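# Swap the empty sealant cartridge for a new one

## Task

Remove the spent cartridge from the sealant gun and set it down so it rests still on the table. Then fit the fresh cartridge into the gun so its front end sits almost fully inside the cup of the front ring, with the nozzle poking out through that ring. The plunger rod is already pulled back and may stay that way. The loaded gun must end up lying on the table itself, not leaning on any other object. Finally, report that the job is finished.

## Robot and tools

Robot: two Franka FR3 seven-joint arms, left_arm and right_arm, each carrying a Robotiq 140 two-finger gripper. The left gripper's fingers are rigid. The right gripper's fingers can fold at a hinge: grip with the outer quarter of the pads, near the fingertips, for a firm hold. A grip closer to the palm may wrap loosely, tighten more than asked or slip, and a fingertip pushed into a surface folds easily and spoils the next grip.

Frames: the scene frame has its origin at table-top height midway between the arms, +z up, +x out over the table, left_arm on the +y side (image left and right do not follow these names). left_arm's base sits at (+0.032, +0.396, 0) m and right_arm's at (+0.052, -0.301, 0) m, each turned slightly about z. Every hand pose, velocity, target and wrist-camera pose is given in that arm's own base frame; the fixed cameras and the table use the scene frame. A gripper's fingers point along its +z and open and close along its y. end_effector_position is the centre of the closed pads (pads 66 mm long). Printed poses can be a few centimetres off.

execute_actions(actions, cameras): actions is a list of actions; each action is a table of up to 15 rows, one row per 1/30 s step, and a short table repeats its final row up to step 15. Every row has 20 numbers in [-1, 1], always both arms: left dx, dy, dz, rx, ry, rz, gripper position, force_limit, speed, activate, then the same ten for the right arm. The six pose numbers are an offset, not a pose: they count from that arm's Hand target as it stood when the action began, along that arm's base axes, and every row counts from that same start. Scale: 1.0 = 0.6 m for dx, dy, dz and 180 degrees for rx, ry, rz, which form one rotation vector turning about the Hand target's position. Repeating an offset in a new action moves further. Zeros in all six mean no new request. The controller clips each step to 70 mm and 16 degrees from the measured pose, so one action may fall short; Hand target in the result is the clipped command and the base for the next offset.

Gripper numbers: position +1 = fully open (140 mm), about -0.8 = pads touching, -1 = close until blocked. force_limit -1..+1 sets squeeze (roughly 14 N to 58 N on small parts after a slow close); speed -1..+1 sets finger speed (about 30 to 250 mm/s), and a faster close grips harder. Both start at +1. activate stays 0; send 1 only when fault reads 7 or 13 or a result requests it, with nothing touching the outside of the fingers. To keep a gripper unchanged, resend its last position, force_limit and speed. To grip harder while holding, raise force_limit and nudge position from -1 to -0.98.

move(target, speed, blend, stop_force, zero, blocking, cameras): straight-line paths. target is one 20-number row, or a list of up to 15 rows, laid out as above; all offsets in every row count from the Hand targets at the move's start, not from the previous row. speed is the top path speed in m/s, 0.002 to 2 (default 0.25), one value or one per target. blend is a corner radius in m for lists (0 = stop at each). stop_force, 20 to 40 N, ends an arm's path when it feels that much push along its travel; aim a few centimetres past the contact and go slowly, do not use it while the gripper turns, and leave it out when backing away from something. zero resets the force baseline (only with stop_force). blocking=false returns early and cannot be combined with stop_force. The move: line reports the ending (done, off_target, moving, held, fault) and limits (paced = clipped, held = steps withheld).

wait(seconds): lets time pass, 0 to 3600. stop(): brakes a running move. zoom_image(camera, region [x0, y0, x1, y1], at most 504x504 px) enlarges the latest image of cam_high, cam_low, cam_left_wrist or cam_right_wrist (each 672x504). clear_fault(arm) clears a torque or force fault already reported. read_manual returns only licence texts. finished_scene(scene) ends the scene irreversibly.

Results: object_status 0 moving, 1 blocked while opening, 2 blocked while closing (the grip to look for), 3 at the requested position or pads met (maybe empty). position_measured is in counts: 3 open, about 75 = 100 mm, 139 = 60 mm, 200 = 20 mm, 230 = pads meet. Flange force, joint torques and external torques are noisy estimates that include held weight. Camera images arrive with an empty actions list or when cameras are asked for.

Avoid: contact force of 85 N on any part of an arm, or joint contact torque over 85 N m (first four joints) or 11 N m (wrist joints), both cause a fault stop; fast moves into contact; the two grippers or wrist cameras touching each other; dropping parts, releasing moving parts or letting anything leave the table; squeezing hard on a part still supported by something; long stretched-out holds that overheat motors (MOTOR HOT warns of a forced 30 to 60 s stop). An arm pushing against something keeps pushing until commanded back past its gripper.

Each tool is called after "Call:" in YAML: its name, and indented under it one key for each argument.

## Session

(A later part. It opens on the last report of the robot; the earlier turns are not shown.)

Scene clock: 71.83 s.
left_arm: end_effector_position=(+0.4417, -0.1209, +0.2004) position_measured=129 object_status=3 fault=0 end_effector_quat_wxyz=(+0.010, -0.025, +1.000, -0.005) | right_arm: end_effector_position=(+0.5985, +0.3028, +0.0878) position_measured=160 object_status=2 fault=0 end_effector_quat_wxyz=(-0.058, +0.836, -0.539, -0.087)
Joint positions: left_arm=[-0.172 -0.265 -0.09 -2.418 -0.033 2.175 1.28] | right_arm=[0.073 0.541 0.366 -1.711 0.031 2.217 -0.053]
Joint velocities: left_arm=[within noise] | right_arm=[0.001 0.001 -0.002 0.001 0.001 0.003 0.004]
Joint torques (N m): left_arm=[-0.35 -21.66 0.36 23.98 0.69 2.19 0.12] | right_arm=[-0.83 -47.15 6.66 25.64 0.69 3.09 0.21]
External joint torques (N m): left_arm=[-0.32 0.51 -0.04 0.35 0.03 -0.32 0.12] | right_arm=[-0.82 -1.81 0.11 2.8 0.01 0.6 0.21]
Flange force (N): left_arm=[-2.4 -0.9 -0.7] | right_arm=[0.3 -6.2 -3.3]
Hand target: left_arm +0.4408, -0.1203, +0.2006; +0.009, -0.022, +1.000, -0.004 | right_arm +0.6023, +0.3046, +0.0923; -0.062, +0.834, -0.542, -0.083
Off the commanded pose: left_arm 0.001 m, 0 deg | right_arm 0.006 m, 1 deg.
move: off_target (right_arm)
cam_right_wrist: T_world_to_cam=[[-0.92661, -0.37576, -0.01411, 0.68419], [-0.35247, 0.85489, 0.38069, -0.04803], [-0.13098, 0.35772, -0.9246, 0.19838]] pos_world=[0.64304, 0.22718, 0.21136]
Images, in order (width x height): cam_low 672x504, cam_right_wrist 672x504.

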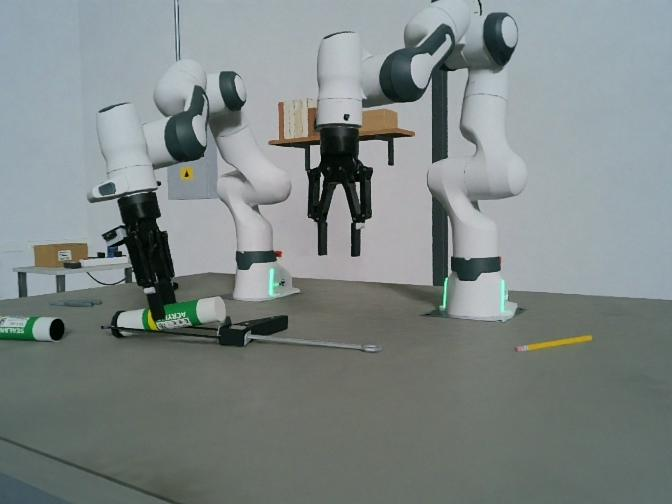

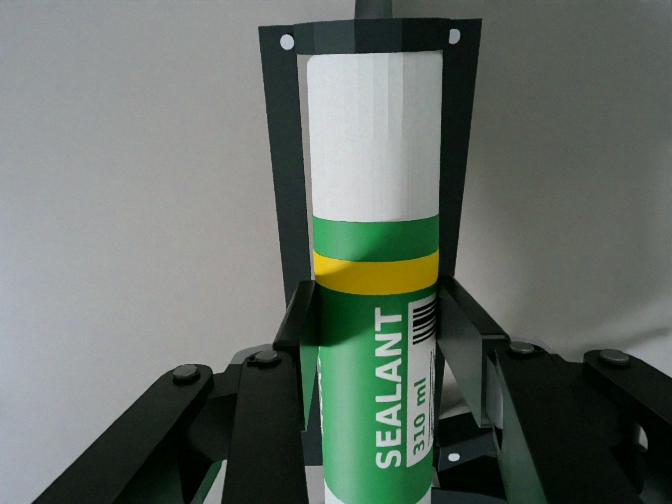

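Call:
move:
  target: [0,0,0,0,0,0,0,-0.5,-0.5,0, 0.0018,0.0008,0,0.0017,0.0007,0,-0.98,0.05,-1,0]
  speed: 0.02

Call:
move:
  target: [0,0,0,0,0,0,0,-0.5,-0.5,0, 0.0078,-0.0178,-0.0042,0,0,0,-0.98,0.05,-1,0]
  speed: 0.015
  stop_force: 20
  cameras: ["cam_right_wrist","cam_low"]

Call:
zoom_image:
  camera: "cam_low"
  region: [70, 270, 250, 370]

Scene clock: 72.60 s.
left_arm: end_effector_position=(+0.4417, -0.1209, +0.2004) position_measured=129 object_status=3 fault=0 end_effector_quat_wxyz=(+0.010, -0.025, +1.000, -0.005) | right_arm: end_effector_position=(+0.5993, +0.3030, +0.0869) position_measured=160 object_status=2 fault=0 end_effector_quat_wxyz=(-0.058, +0.835, -0.540, -0.088)
Joint positions: left_arm=[-0.172 -0.265 -0.09 -2.418 -0.033 2.175 1.28] | right_arm=[0.073 0.545 0.365 -1.707 0.031 2.218 -0.051]
Joint torques (N m): left_arm=[-0.32 -21.62 0.34 24 0.69 2.19 0.14] | right_arm=[-1.44 -46.95 8.19 26.31 1.18 2.85 -0.03]
External joint torques (N m): left_arm=[-0.27 0.43 -0.02 0.45 0.04 -0.3 0.14] | right_arm=[-1.53 -1.34 1.51 3.44 0.51 0.35 -0.02]
Flange force (N): left_arm=[-2.5 -0.8 -1.0] | right_arm=[1.3 -9.2 -4.3]
Hand target: left_arm +0.4408, -0.1203, +0.2006; +0.009, -0.022, +1.000, -0.004 | right_arm +0.6034, +0.3051, +0.0923; -0.064, +0.834, -0.542, -0.085
Off the commanded pose: left_arm 0.001 m, 0 deg | right_arm 0.007 m, 1 deg.
move: off_target (right_arm)

Scene clock: 74.47 s.
left_arm: end_effector_position=(+0.4417, -0.1209, +0.2004) position_measured=129 object_status=3 fault=0 end_effector_quat_wxyz=(+0.010, -0.025, +1.000, -0.005) | right_arm: end_effector_position=(+0.6031, +0.2945, +0.0845) position_measured=160 object_status=2 fault=0 end_effector_quat_wxyz=(-0.059, +0.833, -0.543, -0.089)
Joint positions: left_arm=[-0.172 -0.265 -0.09 -2.418 -0.033 2.175 1.28] | right_arm=[0.057 0.55 0.367 -1.706 0.031 2.218 -0.059]
Joint torques (N m): left_arm=[-0.37 -21.63 0.36 23.99 0.69 2.19 0.13] | right_arm=[-2.5 -47.06 7.93 26.36 0.78 2.92 -0.19]
External joint torques (N m): left_arm=[-0.37 0.35 -0.07 0.49 0.03 -0.3 0.14] | right_arm=[-2.29 -1.44 1.41 3.52 0.1 0.42 -0.19]
Flange force (N): left_arm=[-2.4 -0.9 -1.1] | right_arm=[2.4 -8.7 -4.6]
Hand target: left_arm +0.4408, -0.1203, +0.2006; +0.009, -0.022, +1.000, -0.004 | right_arm +0.6081, +0.2944, +0.0898; -0.064, +0.834, -0.542, -0.085
Off the commanded pose: left_arm 0.001 m, 0 deg | right_arm 0.007 m, 1 deg.
move: off_target (right_arm)
cam_right_wrist: T_world_to_cam=[[-0.93012, -0.36706, -0.0122, 0.68474], [-0.3433, 0.85715, 0.38398, -0.04462], [-0.13048, 0.36134, -0.92326, 0.1974]] pos_world=[0.64733, 0.21826, 0.20775]
Images, in order (width x height): cam_low 672x504, cam_right_wrist 672x504.

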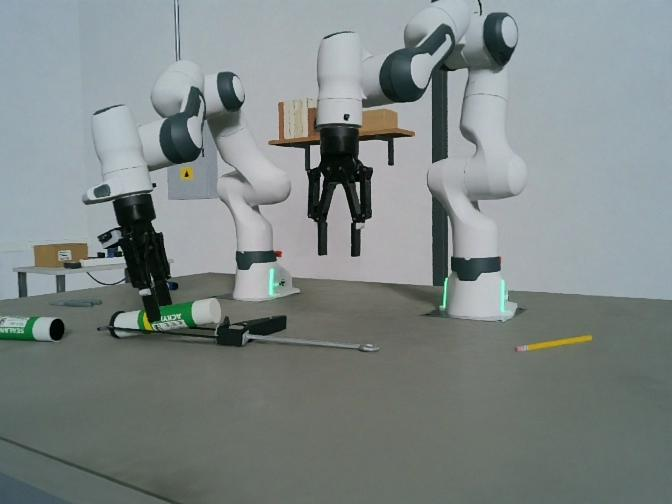

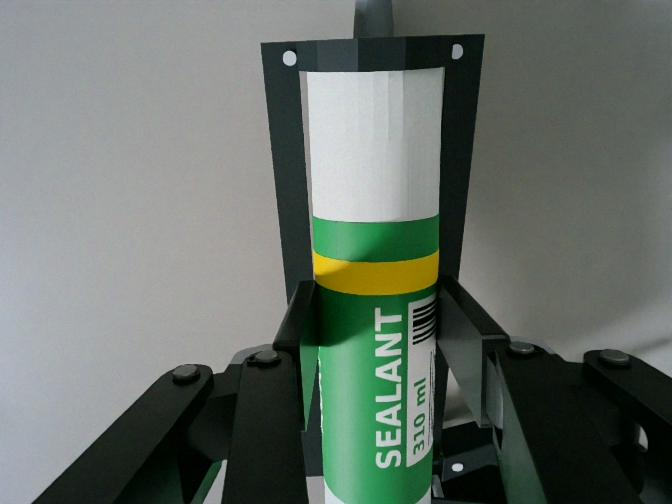

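Scaled by 2.800.

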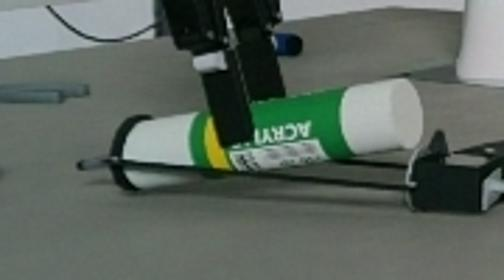

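Call:
move:
  target: [0,0,0,0,0,0,0,-0.5,-0.5,0, -0.0007,0.0015,-0.004,-0.0209,-0.0091,0,-0.98,0.05,-1,0]
  speed: 0.02
  cameras: ["cam_right_wrist","cam_low"]

Call:
zoom_image:
  camera: "cam_low"
  region: [70, 270, 250, 370]

Scene clock: 77.23 s.
left_arm: end_effector_position=(+0.4417, -0.1209, +0.2004) position_measured=129 object_status=3 fault=0 end_effector_quat_wxyz=(+0.010, -0.025, +1.000, -0.005) | right_arm: end_effector_position=(+0.6021, +0.2951, +0.0810) position_measured=160 object_status=2 fault=0 end_effector_quat_wxyz=(-0.039, +0.838, -0.540, -0.062)
Joint positions: left_arm=[-0.172 -0.265 -0.09 -2.418 -0.033 2.175 1.28] | right_arm=[0.126 0.542 0.317 -1.708 -0.019 2.223 -0.014]
Joint velocities: left_arm=[within noise] | right_arm=[0 -0.001 -0.001 -0.001 -0.001 0.001 0.006]
Joint torques (N m): left_arm=[-0.33 -21.62 0.4 23.98 0.69 2.19 0.12] | right_arm=[-1.76 -48.7 5.8 25.84 0.34 3.23 0.17]
External joint torques (N m): left_arm=[-0.25 0.36 0.05 0.44 0.03 -0.3 0.12] | right_arm=[-1.65 -2.93 0.12 3.03 -0.31 0.7 0.18]
Flange force (N): left_arm=[-2.3 -0.7 -1.0] | right_arm=[1.2 -3.5 -4.9]
Hand target: left_arm +0.4408, -0.1203, +0.2006; +0.009, -0.022, +1.000, -0.004 | right_arm +0.6077, +0.2953, +0.0874; -0.044, +0.837, -0.543, -0.055
Off the commanded pose: left_arm 0.001 m, 0 deg | right_arm 0.008 m, 1 deg.
move: off_target (right_arm)
cam_right_wrist: T_world_to_cam=[[-0.92551, -0.37853, -0.01249, 0.68452], [-0.36225, 0.87512, 0.32083, -0.03278], [-0.11051, 0.30146, -0.94705, 0.2014]] pos_world=[0.64391, 0.22708, 0.20981]
Images, in order (width x height): cam_low 672x504, cam_right_wrist 672x504.

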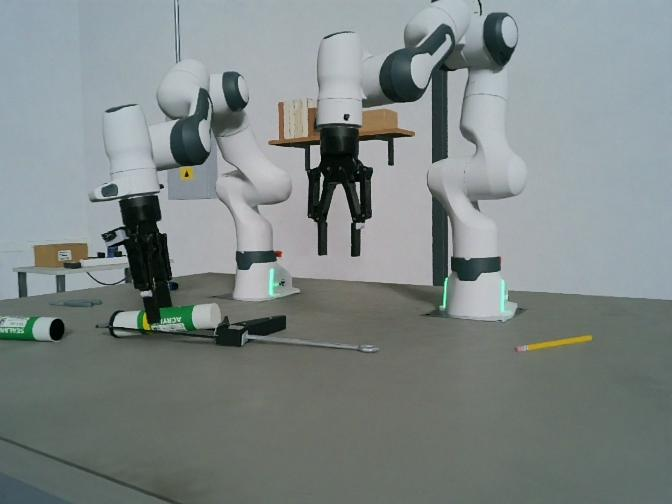

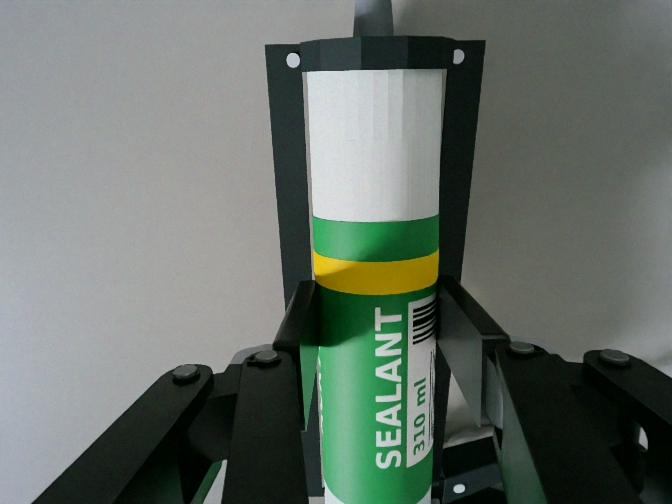

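Scaled by 2.800.

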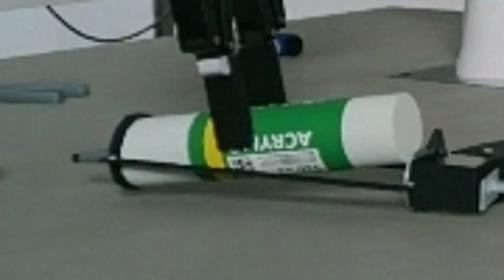

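Call:
move:
  target: [0,0,0,0,0,0,0,-0.5,-0.5,0, -0.0018,0.0042,-0.0183,-0.0351,-0.0153,0,-0.98,0.05,-1,0]
  speed: 0.02
  cameras: ["cam_right_wrist","cam_low","cam_high"]

Call:
zoom_image:
  camera: "cam_low"
  region: [70, 270, 250, 370]

Scene clock: 81.00 s.
left_arm: end_effector_position=(+0.4417, -0.1209, +0.2004) position_measured=129 object_status=3 fault=0 end_effector_quat_wxyz=(+0.010, -0.025, +1.000, -0.005) | right_arm: end_effector_position=(+0.6011, +0.2972, +0.0708) position_measured=160 object_status=2 fault=0 end_effector_quat_wxyz=(-0.006, +0.841, -0.541, -0.011)
Joint positions: left_arm=[-0.172 -0.265 -0.09 -2.418 -0.033 2.175 1.28] | right_arm=[0.263 0.541 0.214 -1.711 -0.109 2.237 0.089]
Joint velocities: left_arm=[within noise] | right_arm=[0.002 0 0 0.001 0 0 0.007]
Joint torques (N m): left_arm=[-0.36 -21.64 0.36 24 0.69 2.19 0.13] | right_arm=[-1.74 -48.86 3.93 26.26 0.14 3.24 0.2]
External joint torques (N m): left_arm=[-0.35 0.38 -0.06 0.45 0.04 -0.31 0.13] | right_arm=[-1.66 -2.27 -0.07 3.46 -0.45 0.69 0.2]
Flange force (N): left_arm=[-2.4 -0.9 -1.0] | right_arm=[1.5 -8.0 -3.7]
Hand target: left_arm +0.4408, -0.1203, +0.2006; +0.009, -0.022, +1.000, -0.004 | right_arm +0.6066, +0.2978, +0.0764; -0.011, +0.839, -0.544, -0.005
Off the commanded pose: left_arm 0.001 m, 0 deg | right_arm 0.008 m, 1 deg.
move: off_target (right_arm)
cam_right_wrist: T_world_to_cam=[[-0.9244, -0.38109, -0.01599, 0.6846], [-0.37617, 0.90394, 0.20343, -0.02372], [-0.06307, 0.19407, -0.97896, 0.19664]] pos_world=[0.63632, 0.24417, 0.20828]
Images, in order (width x height): cam_high 672x504, cam_low 672x504, cam_right_wrist 672x504.

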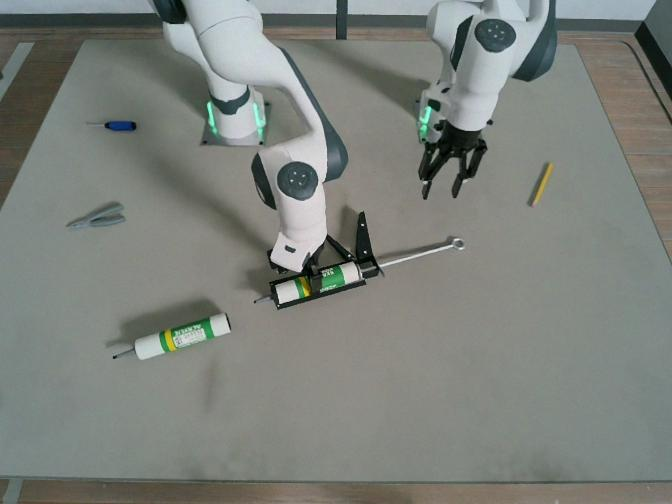

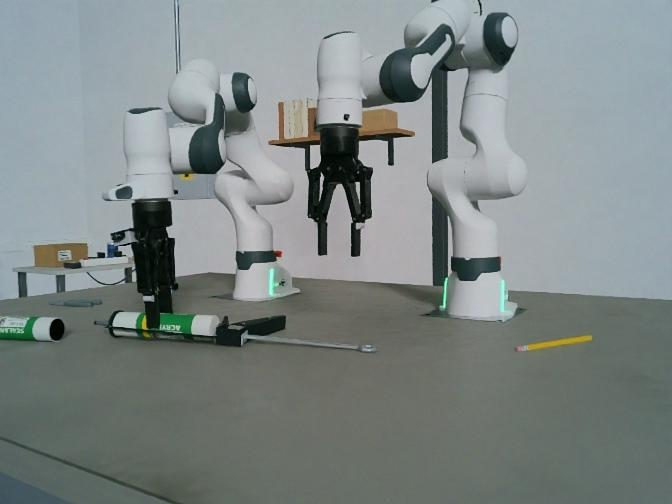

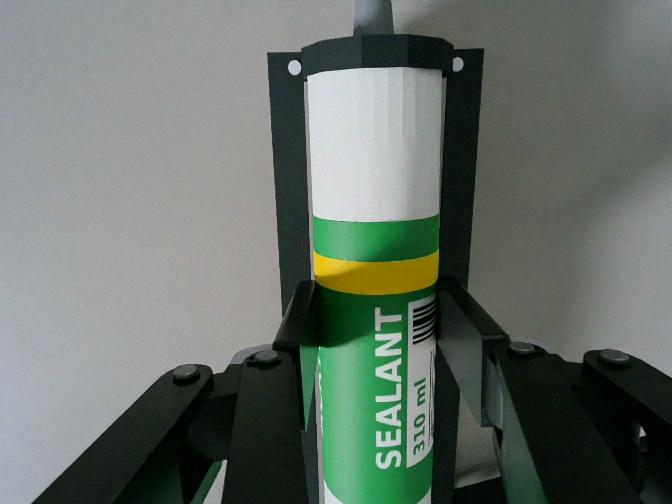

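Scaled by 2.800.

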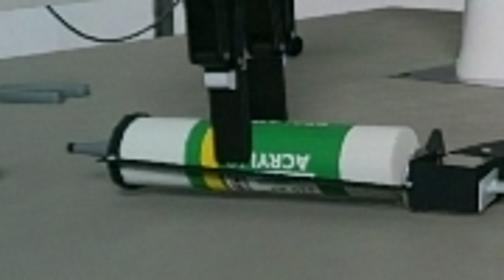

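Call:
move:
  target: [0,0,0,0,0,0,0,-0.5,-0.5,0, 0.003,-0.0068,0,0,0,0,-0.98,0.05,-1,0]
  speed: 0.015
  stop_force: 20
  cameras: ["cam_right_wrist"]

Scene clock: 82.37 s.
left_arm: end_effector_position=(+0.4417, -0.1209, +0.2004) position_measured=129 object_status=3 fault=0 end_effector_quat_wxyz=(+0.010, -0.025, +1.000, -0.005) | right_arm: end_effector_position=(+0.6022, +0.2949, +0.0706) position_measured=160 object_status=2 fault=0 end_effector_quat_wxyz=(-0.005, +0.840, -0.543, -0.010)
Joint positions: left_arm=[-0.172 -0.265 -0.09 -2.418 -0.033 2.175 1.28] | right_arm=[0.263 0.541 0.211 -1.711 -0.109 2.238 0.089]
Joint torques (N m): left_arm=[-0.34 -21.64 0.35 23.99 0.69 2.19 0.15] | right_arm=[-2.52 -49.21 3.83 25.91 0.37 3.26 0]
External joint torques (N m): left_arm=[-0.35 0.55 -0.08 0.34 0.04 -0.33 0.15] | right_arm=[-2.43 -2.47 -0.1 3.03 -0.22 0.7 0]
Flange force (N): left_arm=[-2.5 -0.9 -0.7] | right_arm=[2.8 -4.9 -4.0]
Hand target: left_arm +0.4408, -0.1203, +0.2006; +0.009, -0.022, +1.000, -0.004 | right_arm +0.6084, +0.2937, +0.0764; -0.011, +0.839, -0.544, -0.005
Off the commanded pose: left_arm 0.001 m, 0 deg | right_arm 0.009 m, 1 deg.
move: off_target (right_arm)
cam_right_wrist: T_world_to_cam=[[-0.92587, -0.3775, -0.0159, 0.68454], [-0.37276, 0.90574, 0.20171, -0.02366], [-0.06175, 0.19269, -0.97932, 0.19659]] pos_world=[0.63712, 0.24197, 0.20818]

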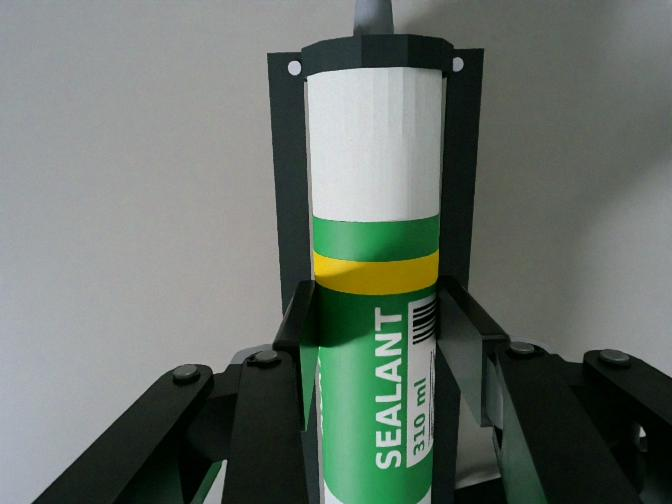

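Call:
move:
  target: [0,0,0,0,0,0,0,-0.5,-0.5,0, -0.004,0.001,-0.0085,-0.007,-0.003,0,-0.98,0.05,-1,0]
  speed: 0.02
  cameras: ["cam_right_wrist","cam_low"]

Call:
zoom_image:
  camera: "cam_low"
  region: [70, 270, 250, 370]

Scene clock: 83.67 s.
left_arm: end_effector_position=(+0.4417, -0.1209, +0.2004) position_measured=129 object_status=3 fault=0 end_effector_quat_wxyz=(+0.010, -0.025, +1.000, -0.005) | right_arm: end_effector_position=(+0.6018, +0.2934, +0.0666) position_measured=160 object_status=2 fault=0 end_effector_quat_wxyz=(+0.000, +0.841, -0.542, +0.000)
Joint positions: left_arm=[-0.172 -0.265 -0.09 -2.418 -0.033 2.175 1.28] | right_arm=[0.285 0.541 0.193 -1.719 -0.127 2.248 0.104]
Joint velocities: left_arm=[within noise] | right_arm=[0.001 0 -0.001 0 0 0.002 0.005]
Joint torques (N m): left_arm=[-0.38 -21.64 0.35 24 0.69 2.18 0.15] | right_arm=[-1.38 -48.61 3.26 25.33 0.19 3.15 0.13]
External joint torques (N m): left_arm=[-0.33 0.44 -0.02 0.44 0.03 -0.31 0.15] | right_arm=[-1.34 -1.93 -0.4 2.59 -0.39 0.6 0.13]
Flange force (N): left_arm=[-2.5 -0.8 -1.0] | right_arm=[1.4 -5.3 -2.7]
Hand target: left_arm +0.4408, -0.1203, +0.2006; +0.009, -0.022, +1.000, -0.004 | right_arm +0.6060, +0.2943, +0.0713; -0.005, +0.839, -0.544, +0.005
Off the commanded pose: left_arm 0.001 m, 0 deg | right_arm 0.006 m, 1 deg.
move: off_target (right_arm)
cam_right_wrist: T_world_to_cam=[[-0.92444, -0.38087, -0.01886, 0.68394], [-0.37788, 0.90828, 0.17952, -0.01781], [-0.05124, 0.17308, -0.98357, 0.1927]] pos_world=[0.6354, 0.24331, 0.20563]
Images, in order (width x height): cam_low 672x504, cam_right_wrist 672x504.

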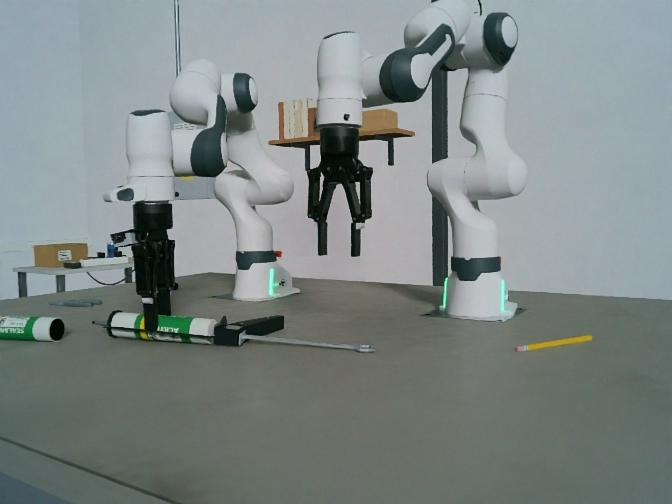

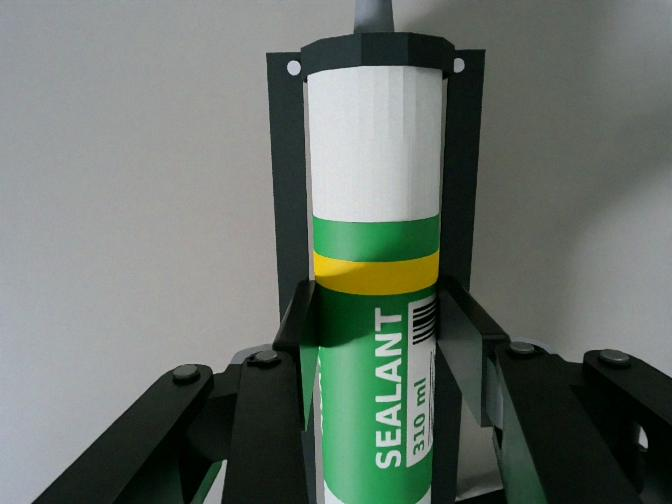

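Scaled by 2.800.

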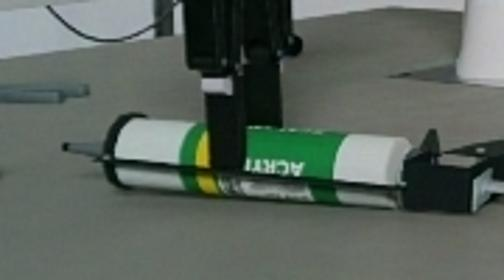

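Call:
move:
  target:
    - [0,0,0,0,0,0,0,-0.5,-0.5,0, -0.002,0,-0.003,0,0,0,-0.98,0.05,-1,0]
    - [0,0,0,0,0,0,0,-0.5,-0.5,0, -0.002,0,-0.003,0,0,0,0.1,0.05,-0.6,0]
  speed: 0.02
  cameras: ["cam_right_wrist"]

Call:
move:
  target:
    - [0,0,0,0,0,0,0,-0.5,-0.5,0, 0,0,0.15,0,0,0,0.1,0.05,-0.6,0]
    - [0,0,0,0,0,0,0,-0.5,-0.5,0, 0.03,-0.07,0.25,0,0,0,0.1,0.05,-0.6,0]
  speed: 0.15
  cameras: ["all"]

Scene clock: 85.03 s.
left_arm: end_effector_position=(+0.4417, -0.1209, +0.2004) position_measured=129 object_status=3 fault=0 end_effector_quat_wxyz=(+0.010, -0.025, +1.000, -0.005) | right_arm: end_effector_position=(+0.6033, +0.2935, +0.0682) position_measured=117 object_status=0 fault=0 end_effector_quat_wxyz=(-0.003, +0.840, -0.543, +0.003)
Joint positions: left_arm=[-0.172 -0.265 -0.09 -2.418 -0.033 2.175 1.28] | right_arm=[0.287 0.537 0.19 -1.724 -0.127 2.257 0.107]
Joint torques (N m): left_arm=[-0.37 -21.64 0.36 23.97 0.69 2.2 0.15] | right_arm=[-0.61 -45.56 3.6 23.68 0.5 2.79 0.16]
External joint torques (N m): left_arm=[-0.28 0.39 0.03 0.4 0.04 -0.3 0.15] | right_arm=[-0.4 1.21 0.14 0.8 -0.08 0.2 0.16]
Flange force (N): left_arm=[-2.3 -0.7 -0.9] | right_arm=[-0.1 -6.7 1.8]
Hand target: left_arm +0.4408, -0.1203, +0.2006; +0.009, -0.022, +1.000, -0.004 | right_arm +0.6048, +0.2943, +0.0695; -0.005, +0.839, -0.544, +0.005
Off the commanded pose: left_arm 0.001 m, 0 deg | right_arm 0.002 m, 0 deg.
move: done; target 2's new numbers were sent with right_arm's hand 0.006 m and 1 deg from that target
cam_right_wrist: T_world_to_cam=[[-0.9253, -0.3783, -0.0267, 0.68566], [-0.37678, 0.90899, 0.17828, -0.01834], [-0.04317, 0.17502, -0.98362, 0.18886]] pos_world=[0.63568, 0.243, 0.20735]

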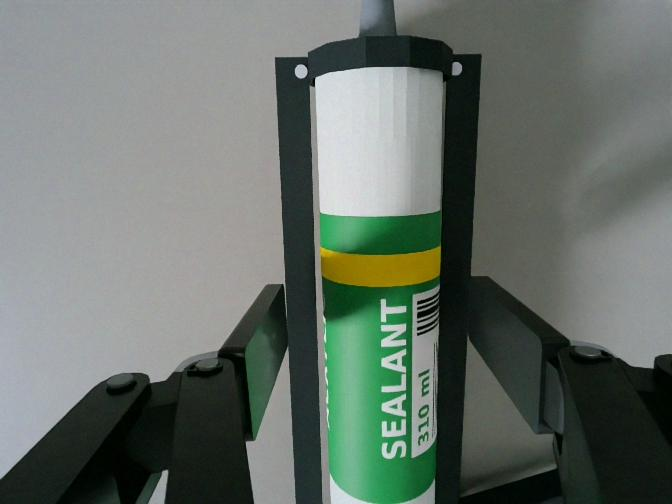

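Scene clock: 87.73 s.
left_arm: end_effector_position=(+0.4417, -0.1209, +0.2004) position_measured=129 object_status=3 fault=0 end_effector_quat_wxyz=(+0.010, -0.025, +1.000, -0.005) | right_arm: end_effector_position=(+0.6233, +0.2528, +0.2200) position_measured=117 object_status=3 fault=0 end_effector_quat_wxyz=(-0.005, +0.837, -0.547, +0.006)
Joint positions: left_arm=[-0.172 -0.265 -0.09 -2.418 -0.033 2.175 1.28] | right_arm=[0.216 0.377 0.204 -1.566 -0.085 1.951 0.023]
Joint velocities: left_arm=[within noise] | right_arm=[-0.001 -0.001 0.001 0 0 -0.001 -0.006]
Joint torques (N m): left_arm=[-0.35 -21.65 0.39 24.01 0.69 2.19 0.13] | right_arm=[-1.89 -42.23 3.86 25.81 0.7 2.29 -0.25]
External joint torques (N m): left_arm=[-0.28 0.36 0.04 0.41 0.04 -0.32 0.13] | right_arm=[-1.95 1.84 1.13 1.13 0.02 -0.32 -0.25]
Flange force (N): left_arm=[-2.2 -0.6 -1.0] | right_arm=[2.3 -11.3 -1.7]
Hand target: left_arm +0.4408, -0.1203, +0.2006; +0.009, -0.022, +1.000, -0.004 | right_arm +0.6228, +0.2523, +0.2195; -0.005, +0.839, -0.544, +0.005
Off the commanded pose: left_arm 0.001 m, 0 deg | right_arm 0.001 m, 0 deg.
move: done
cam_left_wrist: T_world_to_cam=[[-0.07238, 0.99681, 0.03373, 0.14422], [0.88908, 0.04916, 0.4551, -0.49077], [0.45199, 0.06293, -0.8898, 0.12359]] pos_world=[0.39091, -0.12742, 0.32846]
cam_right_wrist: T_world_to_cam=[[-0.92867, -0.36925, -0.03495, 0.69445], [-0.36944, 0.91257, 0.17529, -0.00574], [-0.03283, 0.1757, -0.9839, 0.33965]] pos_world=[0.65395, 0.20198, 0.35946]

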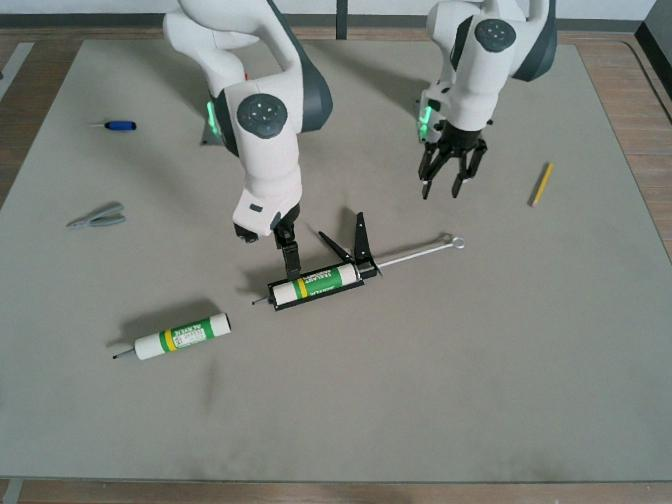

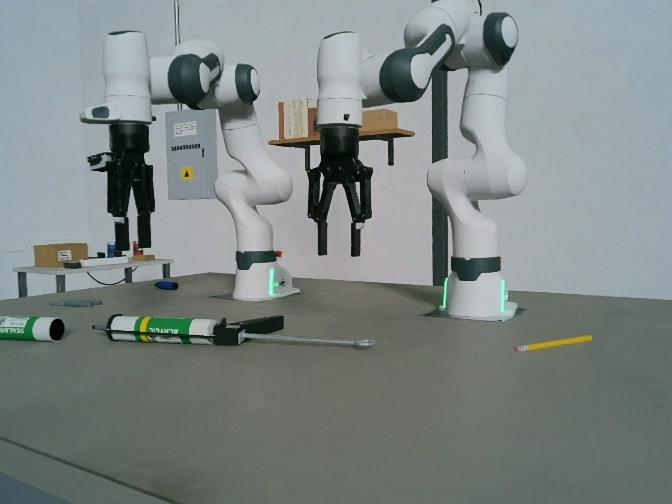

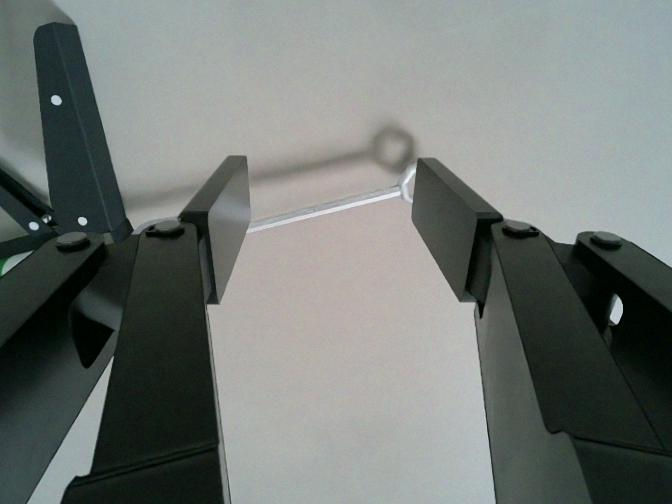

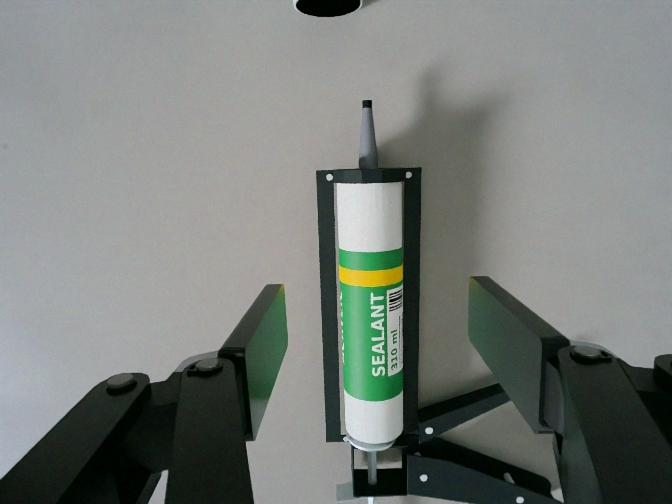

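Call:
finished_scene:
  scene: 2

The scene is finished: the task was done.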